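# Insert the peg fully into the block inside the box

## Task

Push the peg completely down into the hole of the block that sits on the floor of the open box.

## Robot and tools

Robot: two seven-joint arms, left_arm and right_arm, each ending in a two-finger parallel gripper. Their drives are weak and somewhat loose, so heavy loads, stretched-out poses and long pushes heat the motors. Calibrated bases in the scene frame: left_arm at (+0.024, +0.295, 0) m, right_arm at (-0.022, -0.367, 0) m, each yawed by a tiny angle. Two head cameras, cam_head_left and cam_head_right (896x504 each), look down from a stand behind the arms.

Frame: everything is in the scene frame. Its origin is at table-top height, halfway between the nominal bases; +x points out over the table, +y toward the left_arm side, +z up. Arm names do not match image sides. On a gripper, the fingers point along its own +z and move apart along its own y. end_effector_position is the spot between the pads when shut; the fingertips stick out about 19 mm past it when closed and about 6 mm when wide open. Reported positions and orientations may be off by up to a few centimetres, worse at long reach.

The row of 16 numbers (used by execute_actions and move): every value lies in [-1, 1]. Order: left dx, dy, dz, rx, ry, rz, left gripper position, left gripper speed, then the same eight for the right arm. Always send all 16, even when one arm stays put. The six pose numbers are offsets, not poses: they are measured along scene axes from that arm's Hand target as it stood when the action or move began. Scale: 1.0 equals 0.6 m of travel or 180 degrees of turn (so 0.01 is 6 mm). rx, ry, rz form one rotation vector, turned about the Hand target point. All-zero pose numbers re-request the current Hand target; repeating a nonzero offset in a new call moves the arm further. The gripper position is absolute: +1 fully open (85 mm), 0 about 45 mm, -1 fully shut; the mapping is not linear, so check position_measured_pct (roughly 50 minus 50 times the position the fingers stand at). Gripper speed: -1 about 20 mm/s, 0 about 85, +1 about 150; a faster close from at least a centimetre wider grips harder. To hold, close to a number narrower than the object and leave it; to release, open a few millimetres wider than the object. To leave a gripper unchanged, resend its previous position and speed (a 0 is itself a command).

execute_actions(actions, cameras): actions is a list of actions; each action is a table of up to 15 rows, one row per 1/30 s step; a short table repeats its last row to fill 15 steps. Every row of one action counts from the same start pose. Images return only when actions is empty or cameras names them (["all"], a list of names, or []).

move(target, speed, blend, blocking, cameras): straight-line paths for both grippers. target is one 16-number row or a list of up to 15 rows; every row is an offset from the same starting Hand targets, not from the previous row. speed is path top speed in m/s, 0.002 to 0.5 (default 0.25), one value or one per target. blend is a corner radius in m (0 means stop at each target). A move runs at most 10 s, does not avoid obstacles, and a faster move lags and strays more. blocking=false returns after about 0.5 s while it continues. The extra "move:" line reports the ending: done, off_target, moving, held, fault, plus limits such as paced or held.

wait(seconds 0 to 10, cameras): let time pass holding commands. stop(cameras): brake a running move. zoom_image(camera, region): region [x0, y0, x1, y1] in pixels of the newest image, at most 504 by 504, from cam_head_left or cam_head_right. clear_fault(arm): clears a reported torque fault on left_arm or right_arm. finished_scene(scene): ends the current scene, given its number; the peg must stay inserted with the robot let go.

Results: per arm, end_effector_position (m) and end_effector_quat_wxyz, Hand target (the last commanded pose after clipping, the base for the next offsets), joint positions, joint velocities, joint torques, flange force along the gripper's own axes (includes held weight and some error), motor temperatures, and gripper data: position_measured_pct, motor_current_ma (near 1000 when stopped on an object, near 0 in air), object_status (0 moving, 1 blocked while opening, 2 stopped on an object before the target, a firm grip, 3 reached the target or pads met, i.e. empty or a soft grip). Action calls also list positions at some steps.

Motion notes: commanded orientation is clipped to within 32 degrees of the measured one each step; large wrist turns can swing the elbow. A gripper often stops short of its Hand target; resend the gap as an offset. Joint limits (rad): shoulder ±2.250, elbow ±2.580, wrist pitch ±2.100, the others effectively unlimited.

Avoid: the arms are stiff, so a target only millimetres beyond a firm contact presses very hard; back off by commanding a target on the free side of the gripper. Approach contacts slowly. Do not let the arms or grippers touch or squeeze each other; a clearance check blocks some but not all of this. Torque overloads or a joint straying over 5 degrees cause a fault that freezes the arm until clear_fault. Motors at 75 °C make an arm sag for 30 to 60 s or more. Never drop the peg, let go of it while moving, swing it fast, grip hard while it is still resting on something, slam into the box or table, or let anything leave the table. Loose objects may occasionally get nudged.

Each tool is called after ">>>" as a command line: name --argument value for each argument, lists and objects as JSON in quotes; but a table of rows of numbers goes row by row, as --pt "numbers of a row", without its own name.

## Session

>>> execute_actions --actions '[]'

Scene clock: 0.00 s.
left_arm: end_effector_position=(+0.4567, +0.5076, +0.1842) position_measured_pct=0.0 object_status=3 motor_current_ma=0 end_effector_quat_wxyz=(-0.300, -0.595, +0.702, -0.252) | right_arm: end_effector_position=(+0.1802, -0.2509, +0.2188) position_measured_pct=0.0 object_status=3 motor_current_ma=0 end_effector_quat_wxyz=(-0.216, +0.014, +0.959, +0.182)
Joint positions: left_arm=[-0.732 0.979 -0.068 0.982 0.491 1.869 2.138] | right_arm=[-0.13 0.235 0.092 2.085 -0.436 1.279 1.69]
Joint velocities: within noise
Joint torques (N m): no reading
Motor temperatures (°C): left_arm=[34 32 31 31 39 36 40] | right_arm=[32 30 28 33 39 35 38]
Flange force (N): no reading
Hand target: left_arm +0.4567, +0.5076, +0.1842; -0.300, -0.595, +0.702, -0.252 | right_arm +0.1802, -0.2509, +0.2188; -0.216, +0.014, +0.959, +0.182
Tool commands: left_gripper/position=+1.0 left_gripper/speed=+1.0 right_gripper/position=+1.0 right_gripper/speed=+1.0

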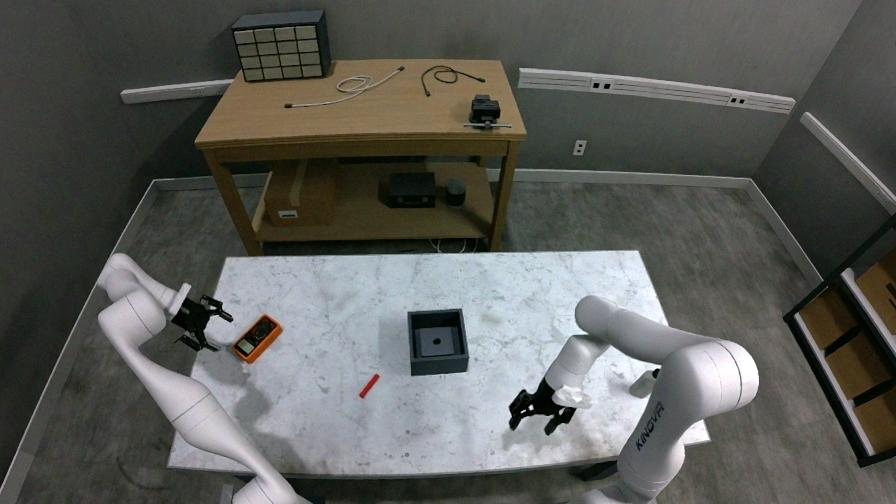

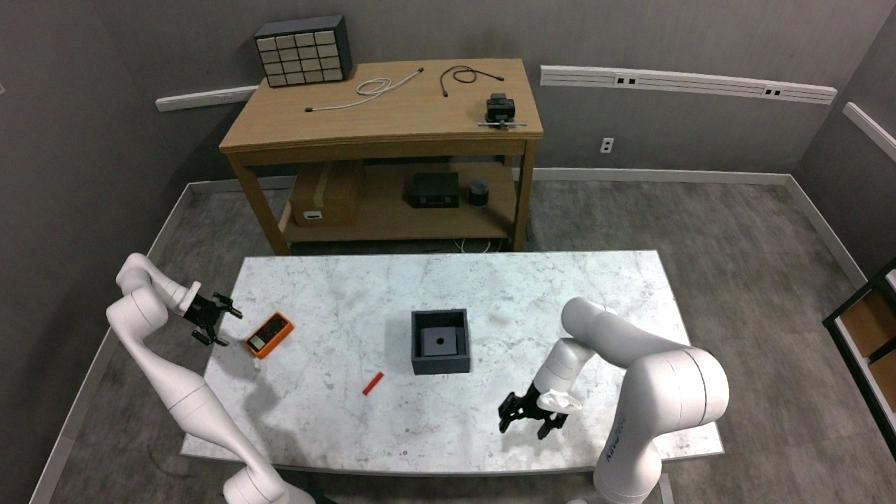

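>>> zoom_image --camera "cam_head_left" --region '[340, 290, 500, 410]'

>>> zoom_image --camera "cam_head_right" --region '[340, 290, 500, 410]'

>>> zoom_image --camera "cam_head_left" --region '[480, 340, 640, 460]'

>>> zoom_image --camera "cam_head_left" --region '[160, 260, 320, 380]'

Scaled by 3.150.

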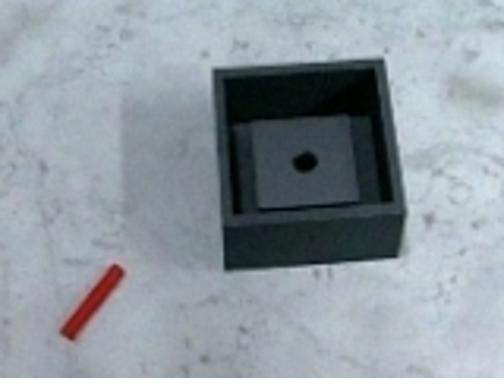

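Scaled by 3.150.

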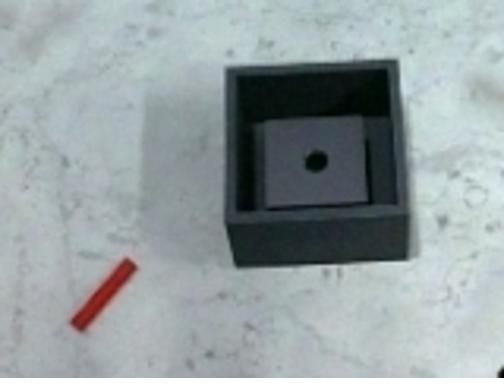

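Scaled by 3.150.

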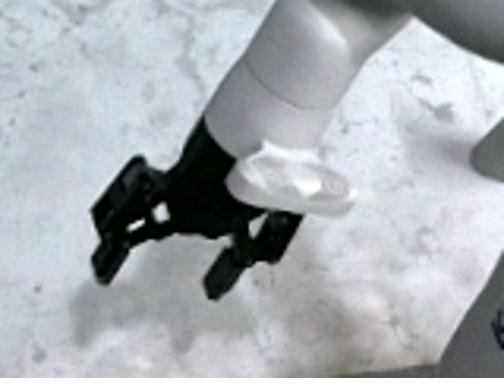

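Scaled by 3.150.

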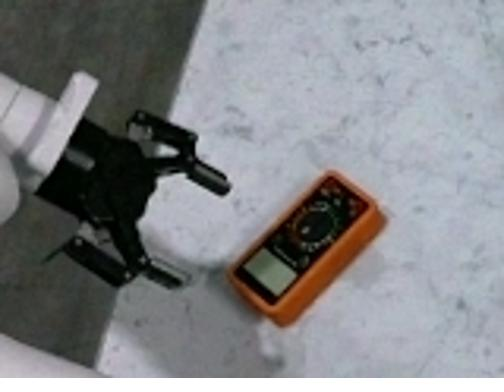

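>>> move --target '[0,0,0,0,0,0,1,1,0.383,0.615,-0.131,-0.070,0.134,-0.127,0,0]' --speed 0.4 --cameras '["all"]'

>>> zoom_image --camera "cam_head_left" --region '[310, 280, 510, 430]'

>>> zoom_image --camera "cam_head_right" --region '[310, 280, 510, 430]'

Scene clock: 79.70 s.
left_arm: end_effector_position=(+0.4567, +0.5076, +0.1842) position_measured_pct=0.0 object_status=3 motor_current_ma=0 end_effector_quat_wxyz=(-0.300, -0.595, +0.702, -0.252) | right_arm: end_effector_position=(+0.4099, +0.1181, +0.1402) position_measured_pct=49.8 object_status=3 motor_current_ma=0 end_effector_quat_wxyz=(-0.367, +0.263, +0.885, +0.109)
Joint positions: left_arm=[-0.732 0.979 -0.068 0.982 0.491 1.869 2.138] | right_arm=[-0.527 1.29 -0.011 0.41 -0.708 1.768 0.396]
Joint torques (N m): left_arm=[-0.34 -24.27 1.8 -6.68 0.7 2.14 0.26] | right_arm=[1.2 -27.03 -2.17 -8.97 -1.2 1.04 -0.05]
Flange force (N): left_arm=[-2.0 -0.6 1.8] | right_arm=no reading
Hand target: left_arm +0.4567, +0.5076, +0.1842; -0.300, -0.595, +0.702, -0.252 | right_arm +0.4099, +0.1181, +0.1402; -0.367, +0.263, +0.885, +0.109
Off the commanded pose: left_arm 0.000 m, 0 deg | right_arm 0.000 m, 0 deg.
move: done

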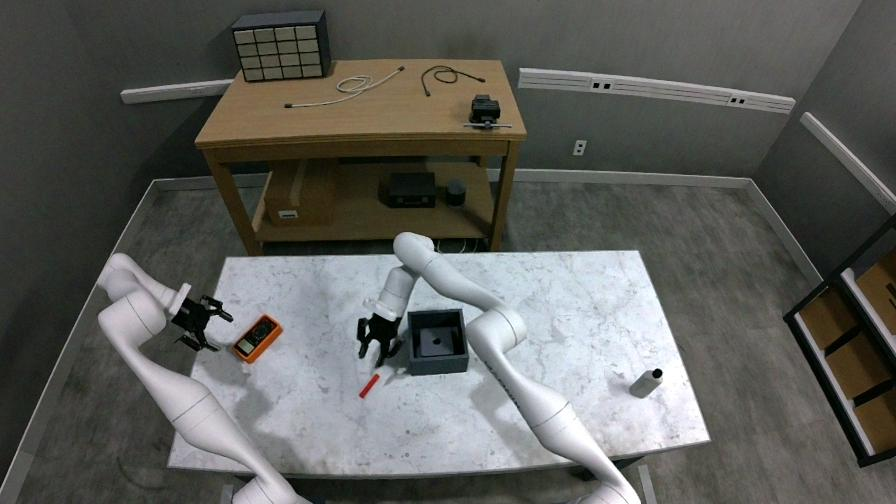

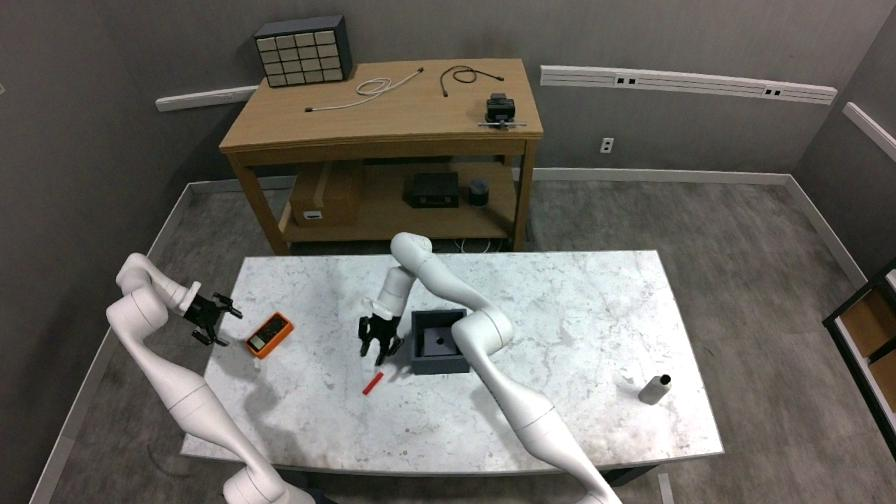

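Scaled by 2.520.

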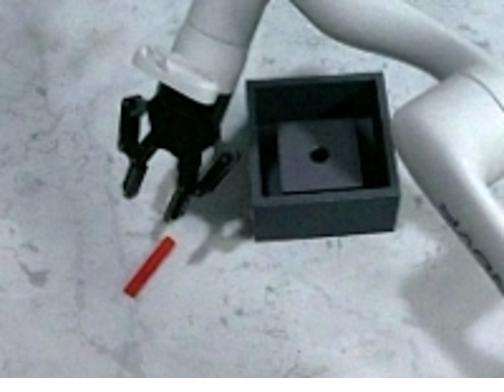

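Scaled by 2.520.

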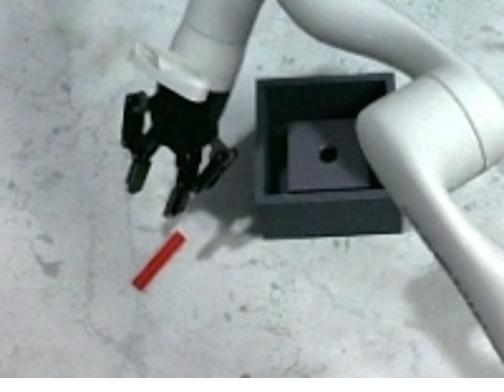

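>>> move --target '[0,0,0,0,0,0,1,1,0,0,-0.180,0,0,0,0,0]' --speed 0.15 --cameras '["all"]'

>>> zoom_image --camera "cam_head_left" --region '[340, 330, 420, 410]'

>>> zoom_image --camera "cam_head_right" --region '[340, 330, 420, 410]'

Scene clock: 95.83 s.
left_arm: end_effector_position=(+0.4567, +0.5076, +0.1842) position_measured_pct=0.0 object_status=3 motor_current_ma=0 end_effector_quat_wxyz=(-0.300, -0.595, +0.702, -0.252) | right_arm: end_effector_position=(+0.4100, +0.1181, +0.0322) position_measured_pct=49.8 object_status=3 motor_current_ma=0 end_effector_quat_wxyz=(-0.367, +0.263, +0.886, +0.109)
Joint positions: left_arm=[-0.732 0.979 -0.068 0.982 0.491 1.869 2.138] | right_arm=[-0.528 1.424 -0.006 0.451 -0.697 1.636 0.511]
Joint torques (N m): left_arm=[-0.4 -24.27 1.78 -6.68 0.73 2.11 0.26] | right_arm=[1.19 -27.31 -2.22 -8.77 -1.13 1.29 -0.04]
Flange force (N): left_arm=[-2.0 -0.7 1.8] | right_arm=no reading
Hand target: left_arm +0.4567, +0.5076, +0.1842; -0.300, -0.595, +0.702, -0.252 | right_arm +0.4100, +0.1181, +0.0322; -0.367, +0.263, +0.885, +0.109
Off the commanded pose: left_arm 0.000 m, 0 deg | right_arm 0.000 m, 0 deg.
move: done

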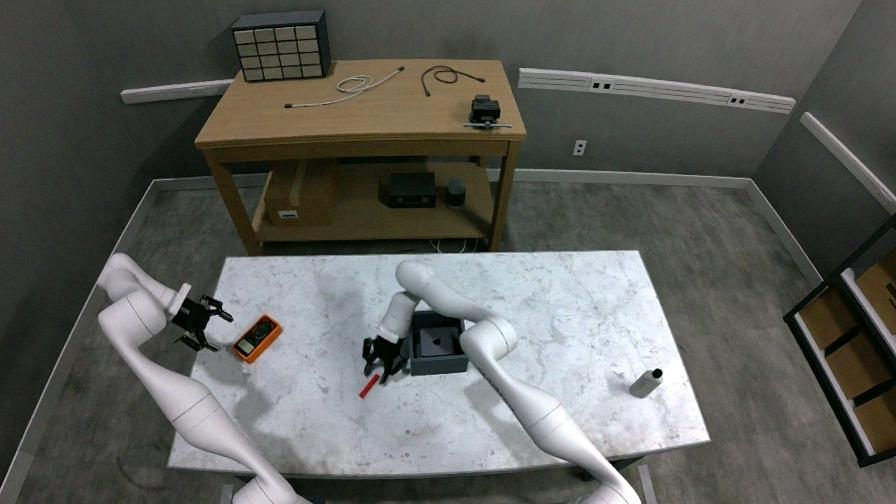

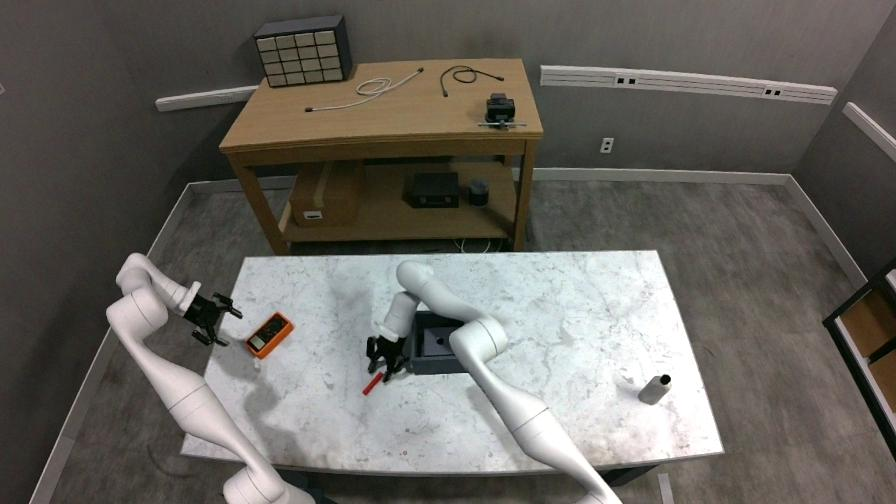

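Scaled by 6.300.

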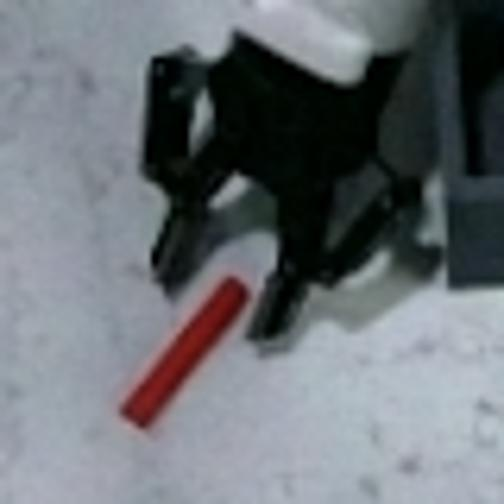

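Scaled by 6.300.

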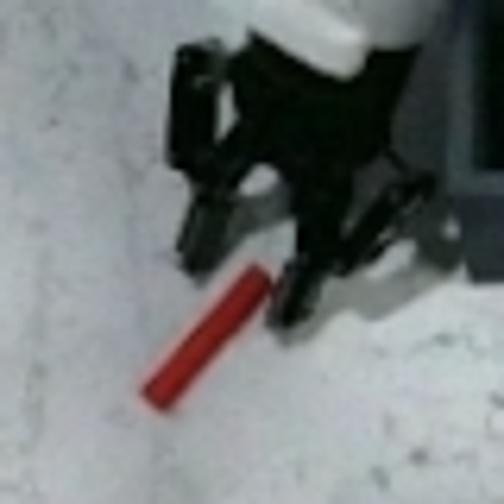

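>>> move --target '[0,0,0,0,0,0,1,1,0,0,-0.0155,0,0,0,0,0]' --speed 0.05 --cameras '["all"]'

>>> zoom_image --camera "cam_head_left" --region '[340, 330, 420, 410]'

>>> zoom_image --camera "cam_head_right" --region '[340, 330, 420, 410]'

Scene clock: 108.43 s.
left_arm: end_effector_position=(+0.4567, +0.5076, +0.1842) position_measured_pct=0.0 object_status=3 motor_current_ma=0 end_effector_quat_wxyz=(-0.300, -0.595, +0.702, -0.252) | right_arm: end_effector_position=(+0.4100, +0.1181, +0.0229) position_measured_pct=49.8 object_status=3 motor_current_ma=0 end_effector_quat_wxyz=(-0.367, +0.263, +0.885, +0.109)
Joint positions: left_arm=[-0.732 0.979 -0.068 0.982 0.491 1.869 2.138] | right_arm=[-0.528 1.439 -0.006 0.445 -0.697 1.629 0.517]
Joint torques (N m): left_arm=[-0.38 -24.21 1.78 -6.64 0.73 2.1 0.23] | right_arm=[-2.65 -15.83 -0.78 -4.09 0.95 0 -0.24]
Flange force (N): left_arm=[-1.9 -0.8 1.6] | right_arm=no reading
Hand target: left_arm +0.4567, +0.5076, +0.1842; -0.300, -0.595, +0.702, -0.252 | right_arm +0.4100, +0.1181, +0.0229; -0.367, +0.263, +0.885, +0.109
Off the commanded pose: left_arm 0.000 m, 0 deg | right_arm 0.000 m, 0 deg.
move: done

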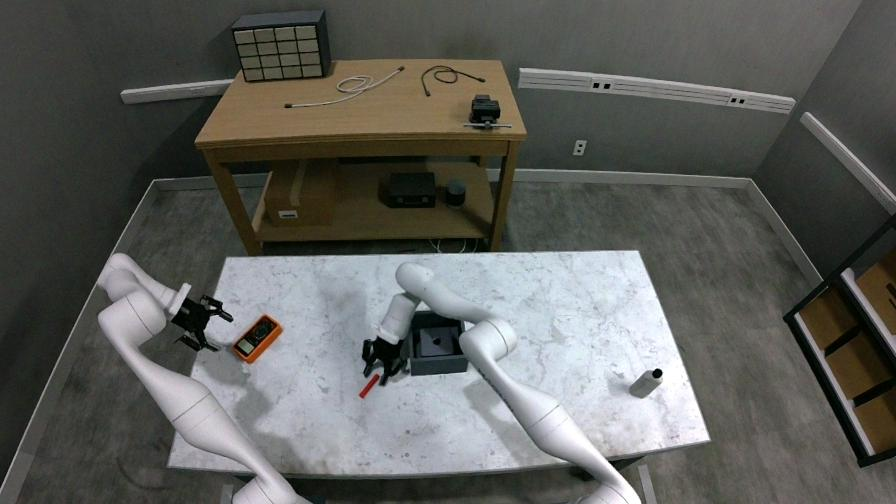

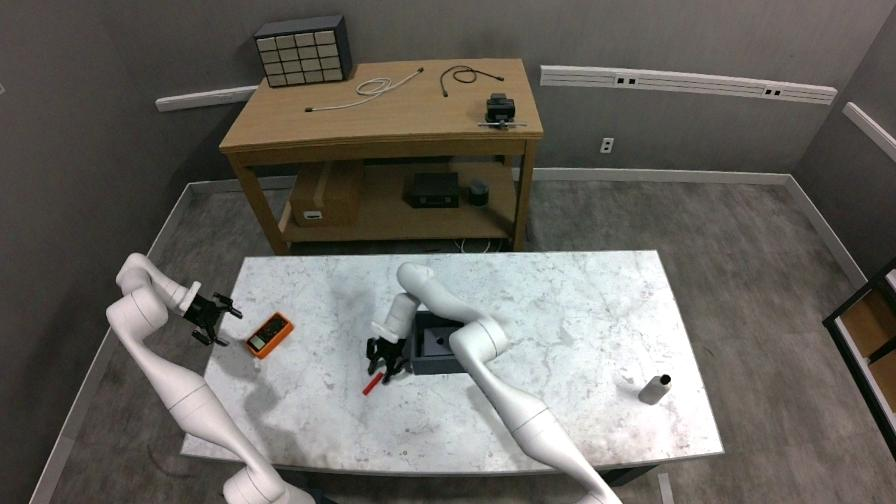

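Scaled by 6.300.

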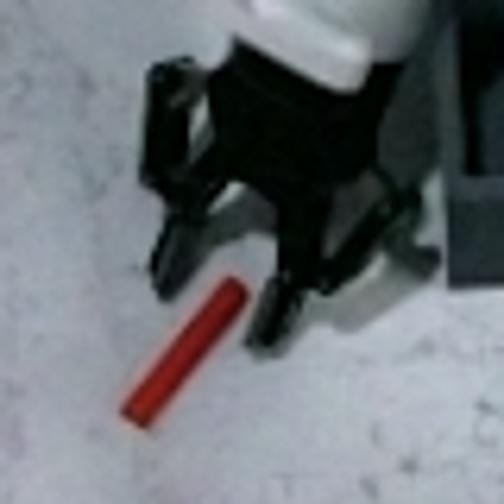

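Scaled by 6.300.

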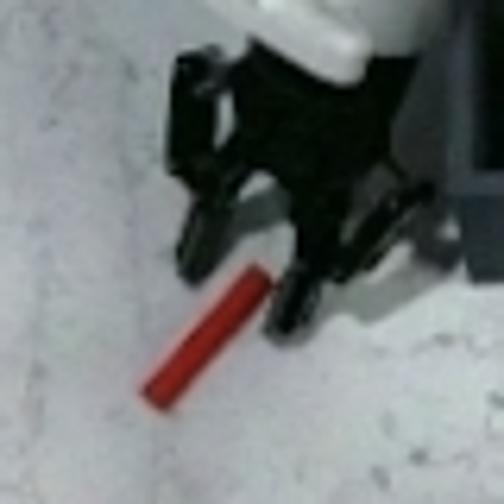

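>>> move --pt "0 0 0 0 0 0 1 1 -0.003 0.002 0.0075 0 0 0 0 0" --pt "0 0 0 0 0 0 1 1 -0.003 0.002 0.0075 0 0 0 -1 -0.7" --speed 0.05 --cameras '["all"]'

>>> zoom_image --camera "cam_head_left" --region '[340, 330, 420, 410]'

Scene clock: 118.80 s.
left_arm: end_effector_position=(+0.4567, +0.5076, +0.1842) position_measured_pct=0.0 object_status=3 motor_current_ma=0 end_effector_quat_wxyz=(-0.300, -0.595, +0.702, -0.252) | right_arm: end_effector_position=(+0.4082, +0.1193, +0.0275) position_measured_pct=86.1 object_status=0 motor_current_ma=1000 end_effector_quat_wxyz=(-0.367, +0.263, +0.886, +0.109)
Joint positions: left_arm=[-0.732 0.979 -0.068 0.982 0.491 1.869 2.138] | right_arm=[-0.53 1.427 -0.007 0.459 -0.697 1.626 0.516]
Joint torques (N m): left_arm=[-0.33 -24.26 1.84 -6.67 0.69 2.1 0.26] | right_arm=[0.53 -20.03 -0.34 -5.63 0.83 0.62 -0.07]
Flange force (N): left_arm=[-2.0 -0.7 1.6] | right_arm=no reading
Hand target: left_arm +0.4567, +0.5076, +0.1842; -0.300, -0.595, +0.702, -0.252 | right_arm +0.4081, +0.1193, +0.0274; -0.367, +0.263, +0.885, +0.109
Off the commanded pose: left_arm 0.000 m, 0 deg | right_arm 0.000 m, 0 deg.
move: done

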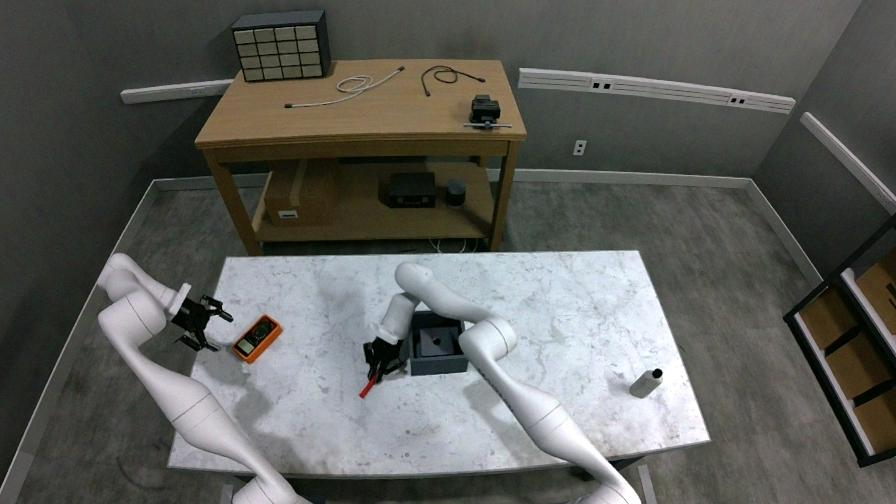

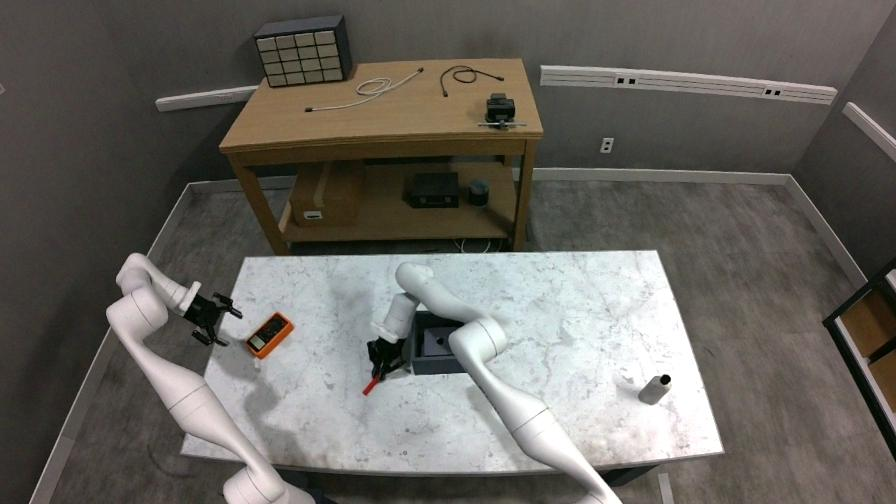

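Scaled by 6.300.

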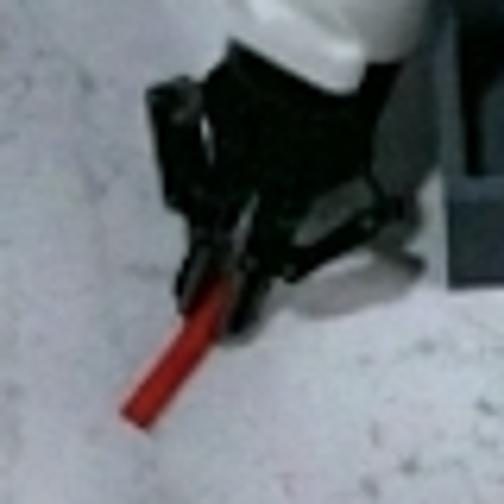

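>>> move --pt "0 0 0 0 0 0 1 1 0 0 0.29 0 0 0 -1 -0.7" --pt "0 0 0 0 0 0 1 1 0.118 -0.302 0.2875 -0.144 -0.485 0.143 -1 -0.7" --speed '[0.15,0.3]' --blend '[0.02,0]' --cameras '["all"]'

>>> zoom_image --camera "cam_head_left" --region '[390, 290, 490, 390]'

>>> zoom_image --camera "cam_head_right" --region '[390, 290, 490, 390]'

Scene clock: 139.73 s.
left_arm: end_effector_position=(+0.4567, +0.5076, +0.1842) position_measured_pct=0.0 object_status=3 motor_current_ma=0 end_effector_quat_wxyz=(-0.300, -0.595, +0.702, -0.252) | right_arm: end_effector_position=(+0.4789, -0.0619, +0.1999) position_measured_pct=86.1 object_status=2 motor_current_ma=1000 end_effector_quat_wxyz=(+0.383, +0.001, +0.924, +0.000)
Joint positions: left_arm=[-0.732 0.979 -0.068 0.982 0.491 1.869 2.138] | right_arm=[-1.42 0.662 0.869 1.923 0.392 0.2 0.348]
Joint torques (N m): left_arm=[-0.38 -24.27 1.77 -6.68 0.71 2.12 0.26] | right_arm=[1.22 -14.37 4.83 -7.52 0.99 -0.56 -0.24]
Flange force (N): left_arm=[-2.0 -0.6 1.8] | right_arm=[4.9 -2.3 -5.4]
Hand target: left_arm +0.4567, +0.5076, +0.1842; -0.300, -0.595, +0.702, -0.252 | right_arm +0.4789, -0.0619, +0.1999; +0.383, +0.001, +0.924, +0.000
Off the commanded pose: left_arm 0.000 m, 0 deg | right_arm 0.000 m, 0 deg.
move: done

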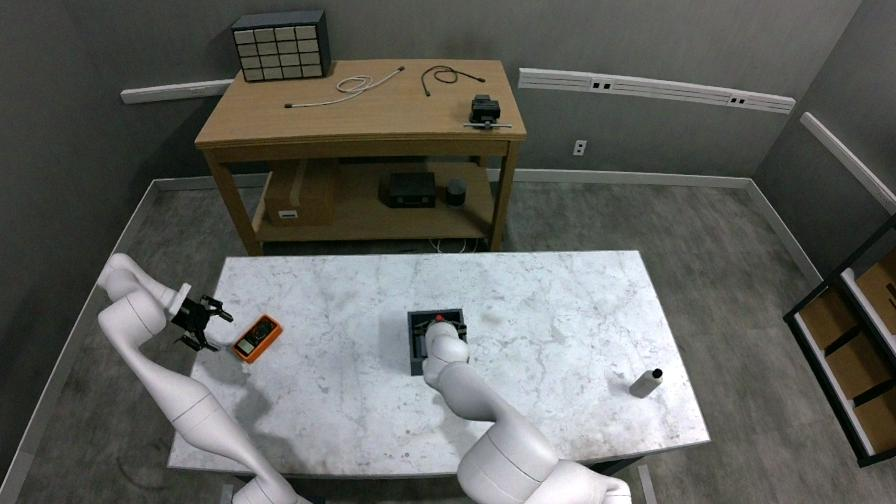

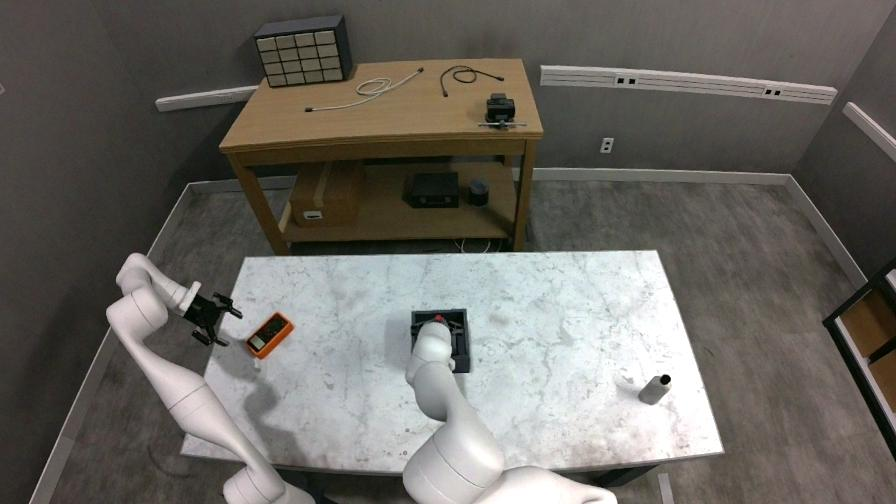

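Scaled by 5.040.

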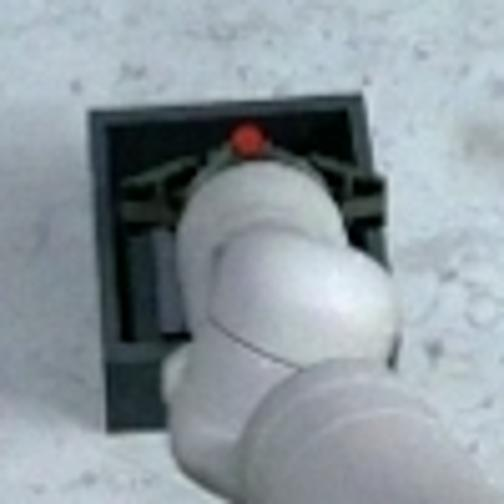

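Scaled by 5.040.

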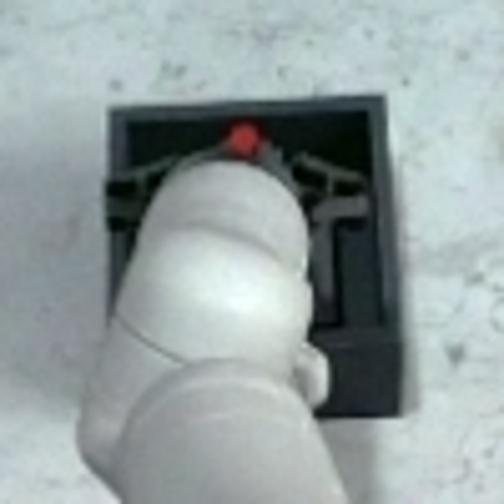

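>>> move --target '[0,0,0,0,0,0,1,1,0.035,-0.036,0,0,0,0.5,-1,-0.7]' --speed 0.5 --cameras '["all"]'

>>> zoom_image --camera "cam_head_left" --region '[390, 290, 490, 390]'

>>> zoom_image --camera "cam_head_right" --region '[390, 290, 490, 390]'

Scene clock: 153.70 s.
left_arm: end_effector_position=(+0.4567, +0.5076, +0.1842) position_measured_pct=0.0 object_status=3 motor_current_ma=0 end_effector_quat_wxyz=(-0.300, -0.595, +0.702, -0.252) | right_arm: end_effector_position=(+0.4999, -0.0835, +0.1999) position_measured_pct=86.1 object_status=2 motor_current_ma=1000 end_effector_quat_wxyz=(-0.270, +0.652, -0.654, -0.271)
Joint positions: left_arm=[-0.732 0.979 -0.068 0.982 0.491 1.869 2.138] | right_arm=[-0.404 0.748 0.476 1.517 1.924 -1.249 0.53]
Joint torques (N m): left_arm=[-0.36 -24.23 1.77 -6.69 0.67 2.13 0.24] | right_arm=[1.18 -20.26 1.18 -7.56 -1 -0.87 -0.03]
Flange force (N): left_arm=[-1.8 -0.6 1.9] | right_arm=[-1.5 3.9 0.7]
Hand target: left_arm +0.4567, +0.5076, +0.1842; -0.300, -0.595, +0.702, -0.252 | right_arm +0.4999, -0.0835, +0.1999; -0.270, +0.652, -0.654, -0.271
Off the commanded pose: left_arm 0.000 m, 0 deg | right_arm 0.000 m, 0 deg.
move: done

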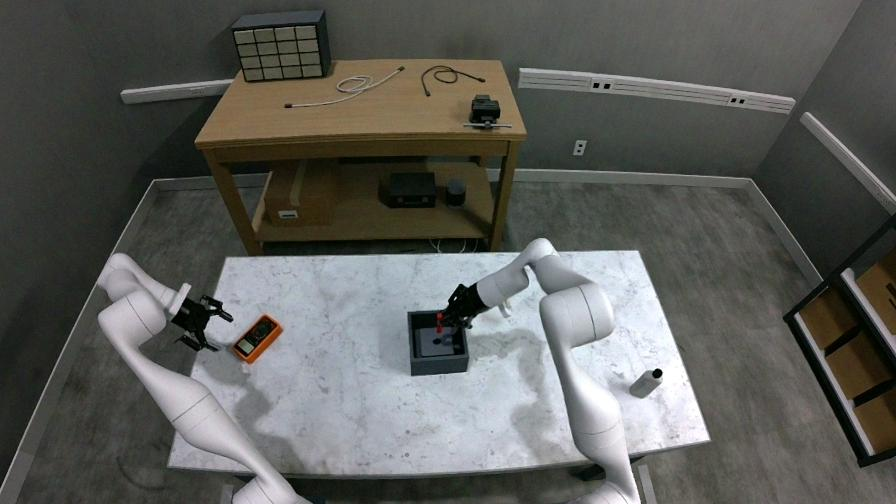

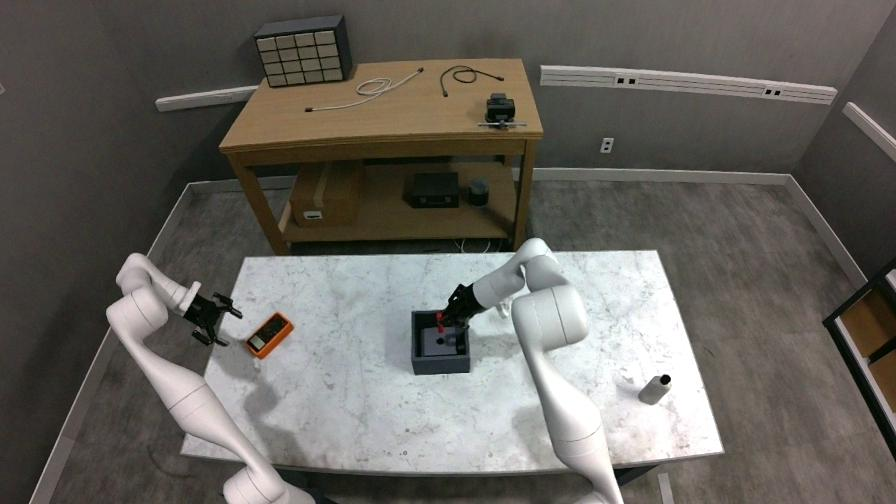

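Scaled by 5.040.

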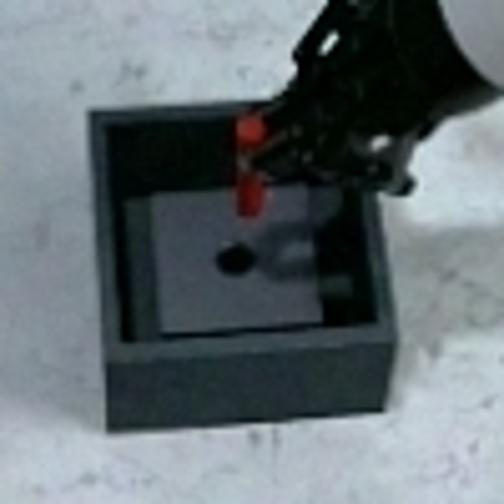

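Scaled by 5.040.

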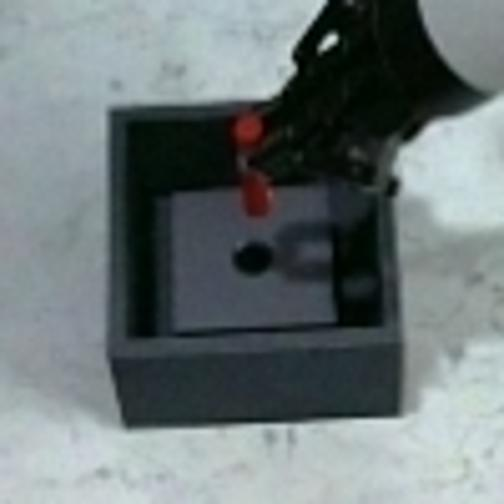

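>>> move --target '[0,0,0,0,0,0,1,1,0,0.0117,-0.100,0,0,0,-1,-0.7]' --speed 0.2 --cameras '["all"]'

>>> zoom_image --camera "cam_head_left" --region '[400, 300, 480, 380]'

>>> zoom_image --camera "cam_head_right" --region '[400, 300, 480, 380]'

Scene clock: 173.03 s.
left_arm: end_effector_position=(+0.4567, +0.5076, +0.1842) position_measured_pct=0.0 object_status=3 motor_current_ma=0 end_effector_quat_wxyz=(-0.300, -0.595, +0.702, -0.252) | right_arm: end_effector_position=(+0.4999, -0.0765, +0.1399) position_measured_pct=86.1 object_status=2 motor_current_ma=1000 end_effector_quat_wxyz=(-0.270, +0.652, -0.654, -0.271)
Joint positions: left_arm=[-0.732 0.979 -0.068 0.982 0.491 1.869 2.138] | right_arm=[-0.395 0.84 0.437 1.56 1.849 -1.176 0.649]
Joint torques (N m): left_arm=[-0.4 -24.24 1.78 -6.66 0.71 2.12 0.24] | right_arm=[1.2 -20.74 1.05 -7.05 -0.96 -1.1 0.07]
Flange force (N): left_arm=[-1.9 -0.7 1.7] | right_arm=[-2.1 4.7 0.0]
Hand target: left_arm +0.4567, +0.5076, +0.1842; -0.300, -0.595, +0.702, -0.252 | right_arm +0.4999, -0.0765, +0.1399; -0.270, +0.652, -0.654, -0.271
Off the commanded pose: left_arm 0.000 m, 0 deg | right_arm 0.000 m, 0 deg.
move: done

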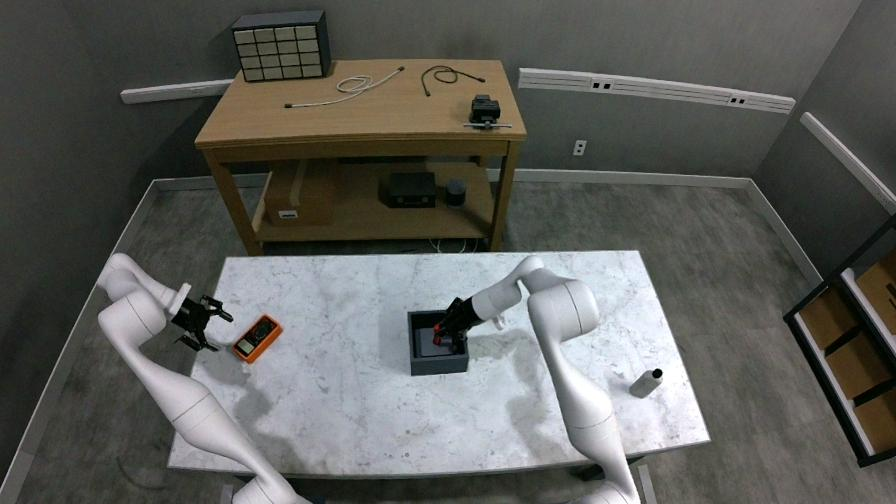

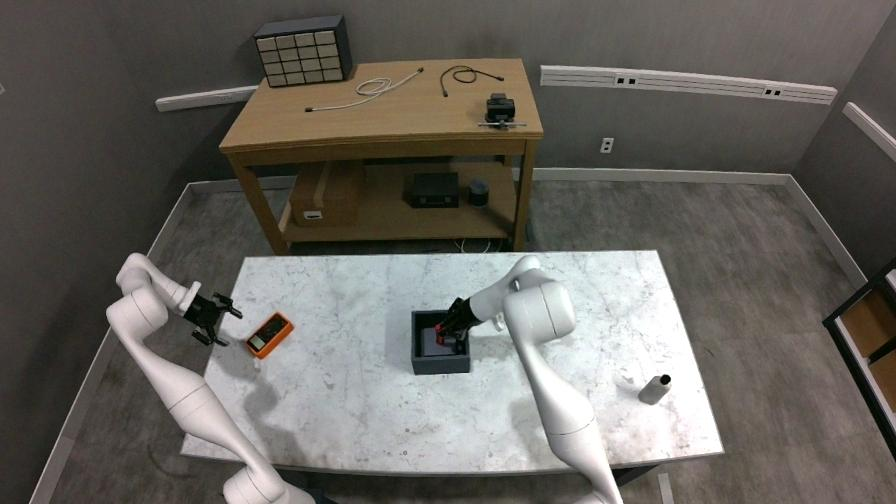

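Scaled by 6.300.

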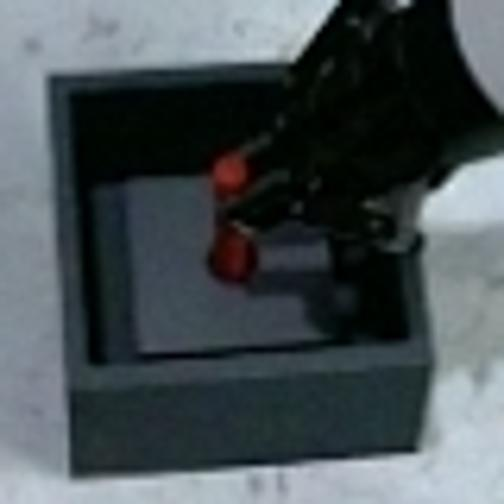

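Scaled by 6.300.

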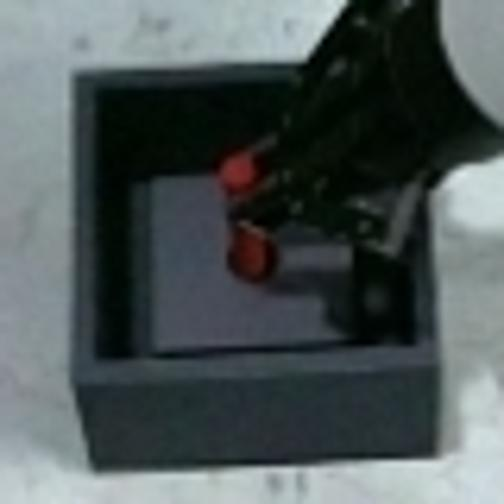

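>>> move --target '[0,0,0,0,0,0,1,1,0.0117,0.001,0,0,-0.0167,0,-1,-0.7]' --speed 0.1 --cameras '["all"]'

>>> zoom_image --camera "cam_head_left" --region '[420, 310, 460, 360]'

>>> zoom_image --camera "cam_head_right" --region '[420, 310, 460, 360]'

Scene clock: 187.80 s.
left_arm: end_effector_position=(+0.4567, +0.5076, +0.1842) position_measured_pct=0.0 object_status=3 motor_current_ma=0 end_effector_quat_wxyz=(-0.300, -0.595, +0.702, -0.252) | right_arm: end_effector_position=(+0.5069, -0.0759, +0.1399) position_measured_pct=86.1 object_status=2 motor_current_ma=1000 end_effector_quat_wxyz=(-0.287, +0.659, -0.647, -0.254)
Joint positions: left_arm=[-0.732 0.979 -0.068 0.982 0.491 1.869 2.138] | right_arm=[-0.398 0.832 0.432 1.578 1.822 -1.139 0.705]
Joint torques (N m): left_arm=[-0.37 -24.26 1.75 -6.7 0.72 2.12 0.24] | right_arm=[1.18 -20.82 1.12 -7.12 -0.8 -0.91 0.02]
Flange force (N): left_arm=[-1.9 -0.6 1.8] | right_arm=[-1.9 4.4 0.1]
Hand target: left_arm +0.4567, +0.5076, +0.1842; -0.300, -0.595, +0.702, -0.252 | right_arm +0.5069, -0.0759, +0.1399; -0.287, +0.659, -0.647, -0.254
Off the commanded pose: left_arm 0.000 m, 0 deg | right_arm 0.000 m, 0 deg.
move: done

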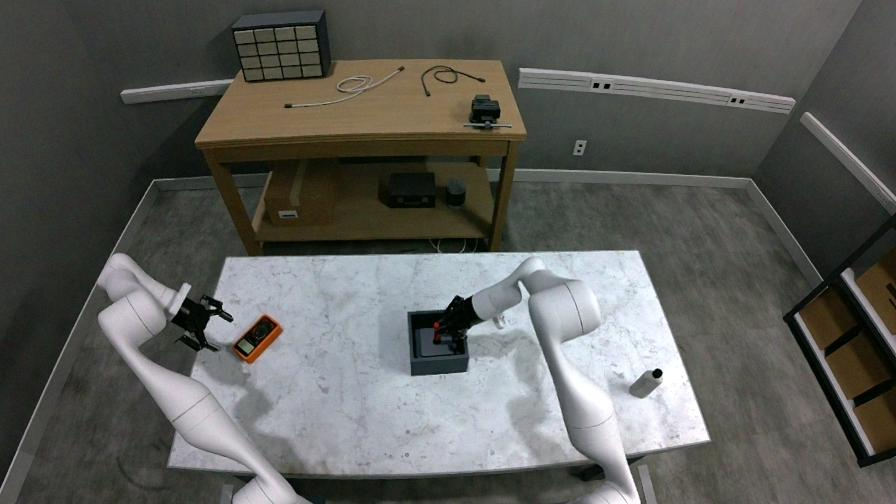

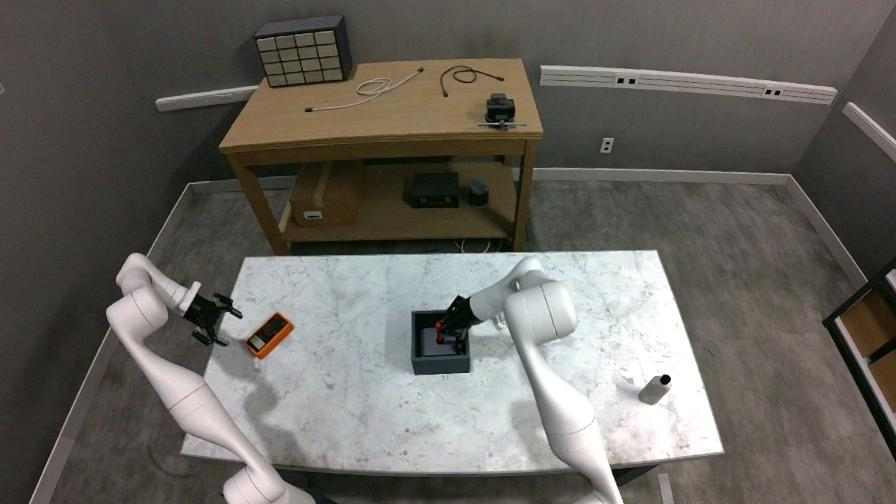

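Scaled by 10.080.

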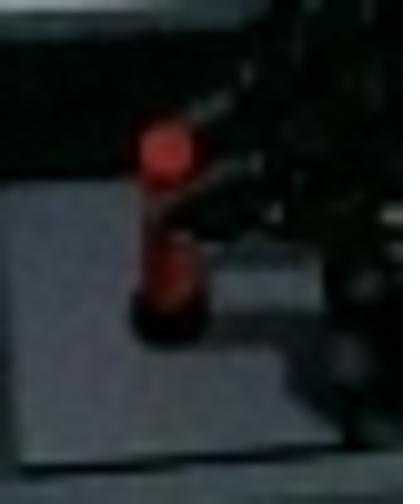

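Scaled by 10.080.

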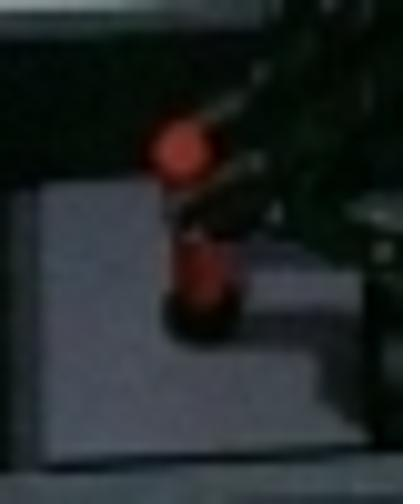

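>>> move --target '[0,0,0,0,0,0,1,1,0,0,-0.0417,0,0,0,-1,-0.7]' --speed 0.05 --cameras '["all"]'

>>> zoom_image --camera "cam_head_left" --region '[420, 310, 460, 360]'

>>> zoom_image --camera "cam_head_right" --region '[420, 310, 460, 360]'

Scene clock: 194.40 s.
left_arm: end_effector_position=(+0.4567, +0.5076, +0.1842) position_measured_pct=0.0 object_status=3 motor_current_ma=0 end_effector_quat_wxyz=(-0.300, -0.595, +0.702, -0.252) | right_arm: end_effector_position=(+0.5072, -0.0757, +0.1159) position_measured_pct=86.1 object_status=2 motor_current_ma=1000 end_effector_quat_wxyz=(-0.288, +0.659, -0.647, -0.253)
Joint positions: left_arm=[-0.732 0.979 -0.068 0.982 0.491 1.869 2.138] | right_arm=[-0.388 0.872 0.415 1.589 1.788 -1.116 0.758]
Joint torques (N m): left_arm=[-0.39 -24.2 1.76 -6.64 0.7 2.1 0.28] | right_arm=[0.65 41.23 6.88 9.7 10.17 18.48 0.72]
Flange force (N): left_arm=[-1.9 -0.7 1.6] | right_arm=[-72.5 20.0 -89.0]
Hand target: left_arm +0.4567, +0.5076, +0.1842; -0.300, -0.595, +0.702, -0.252 | right_arm +0.5070, -0.0759, +0.1149; -0.287, +0.659, -0.647, -0.254
Off the commanded pose: left_arm 0.000 m, 0 deg | right_arm 0.001 m, 0 deg.
move: done

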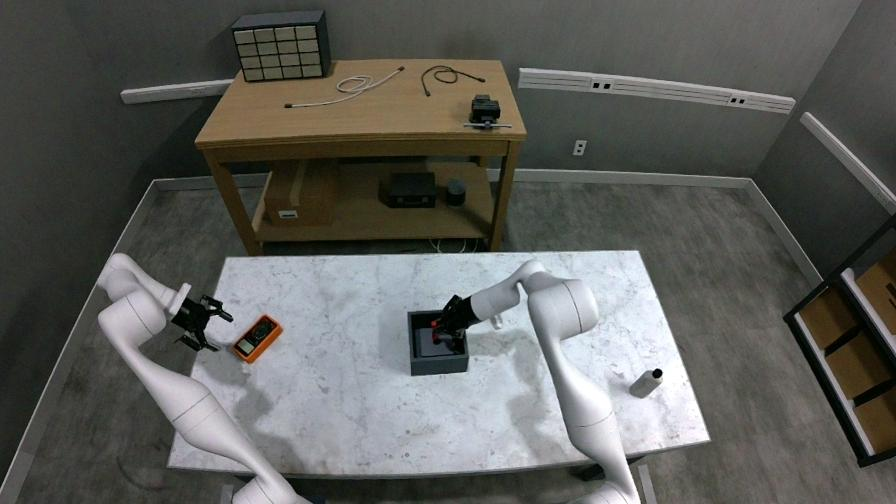

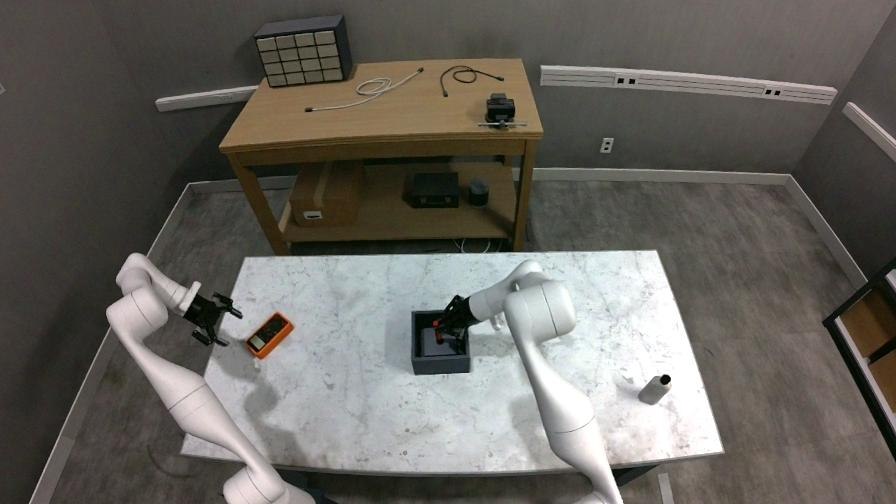

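Scaled by 10.080.

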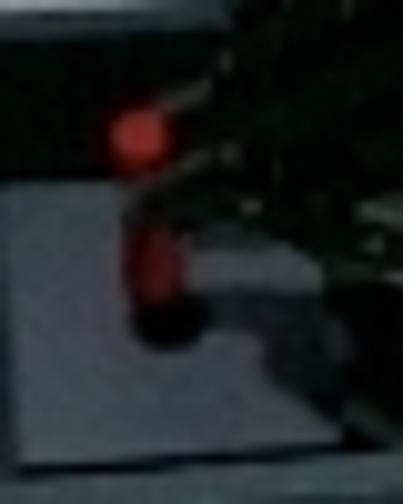

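Scaled by 10.080.

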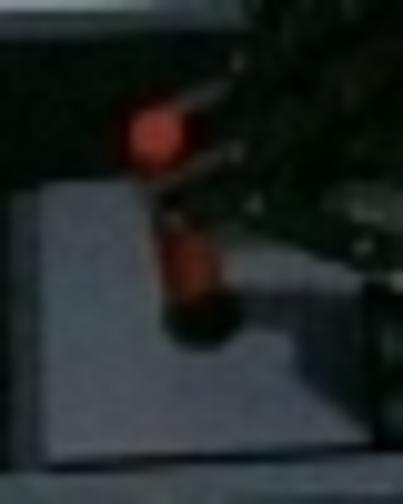

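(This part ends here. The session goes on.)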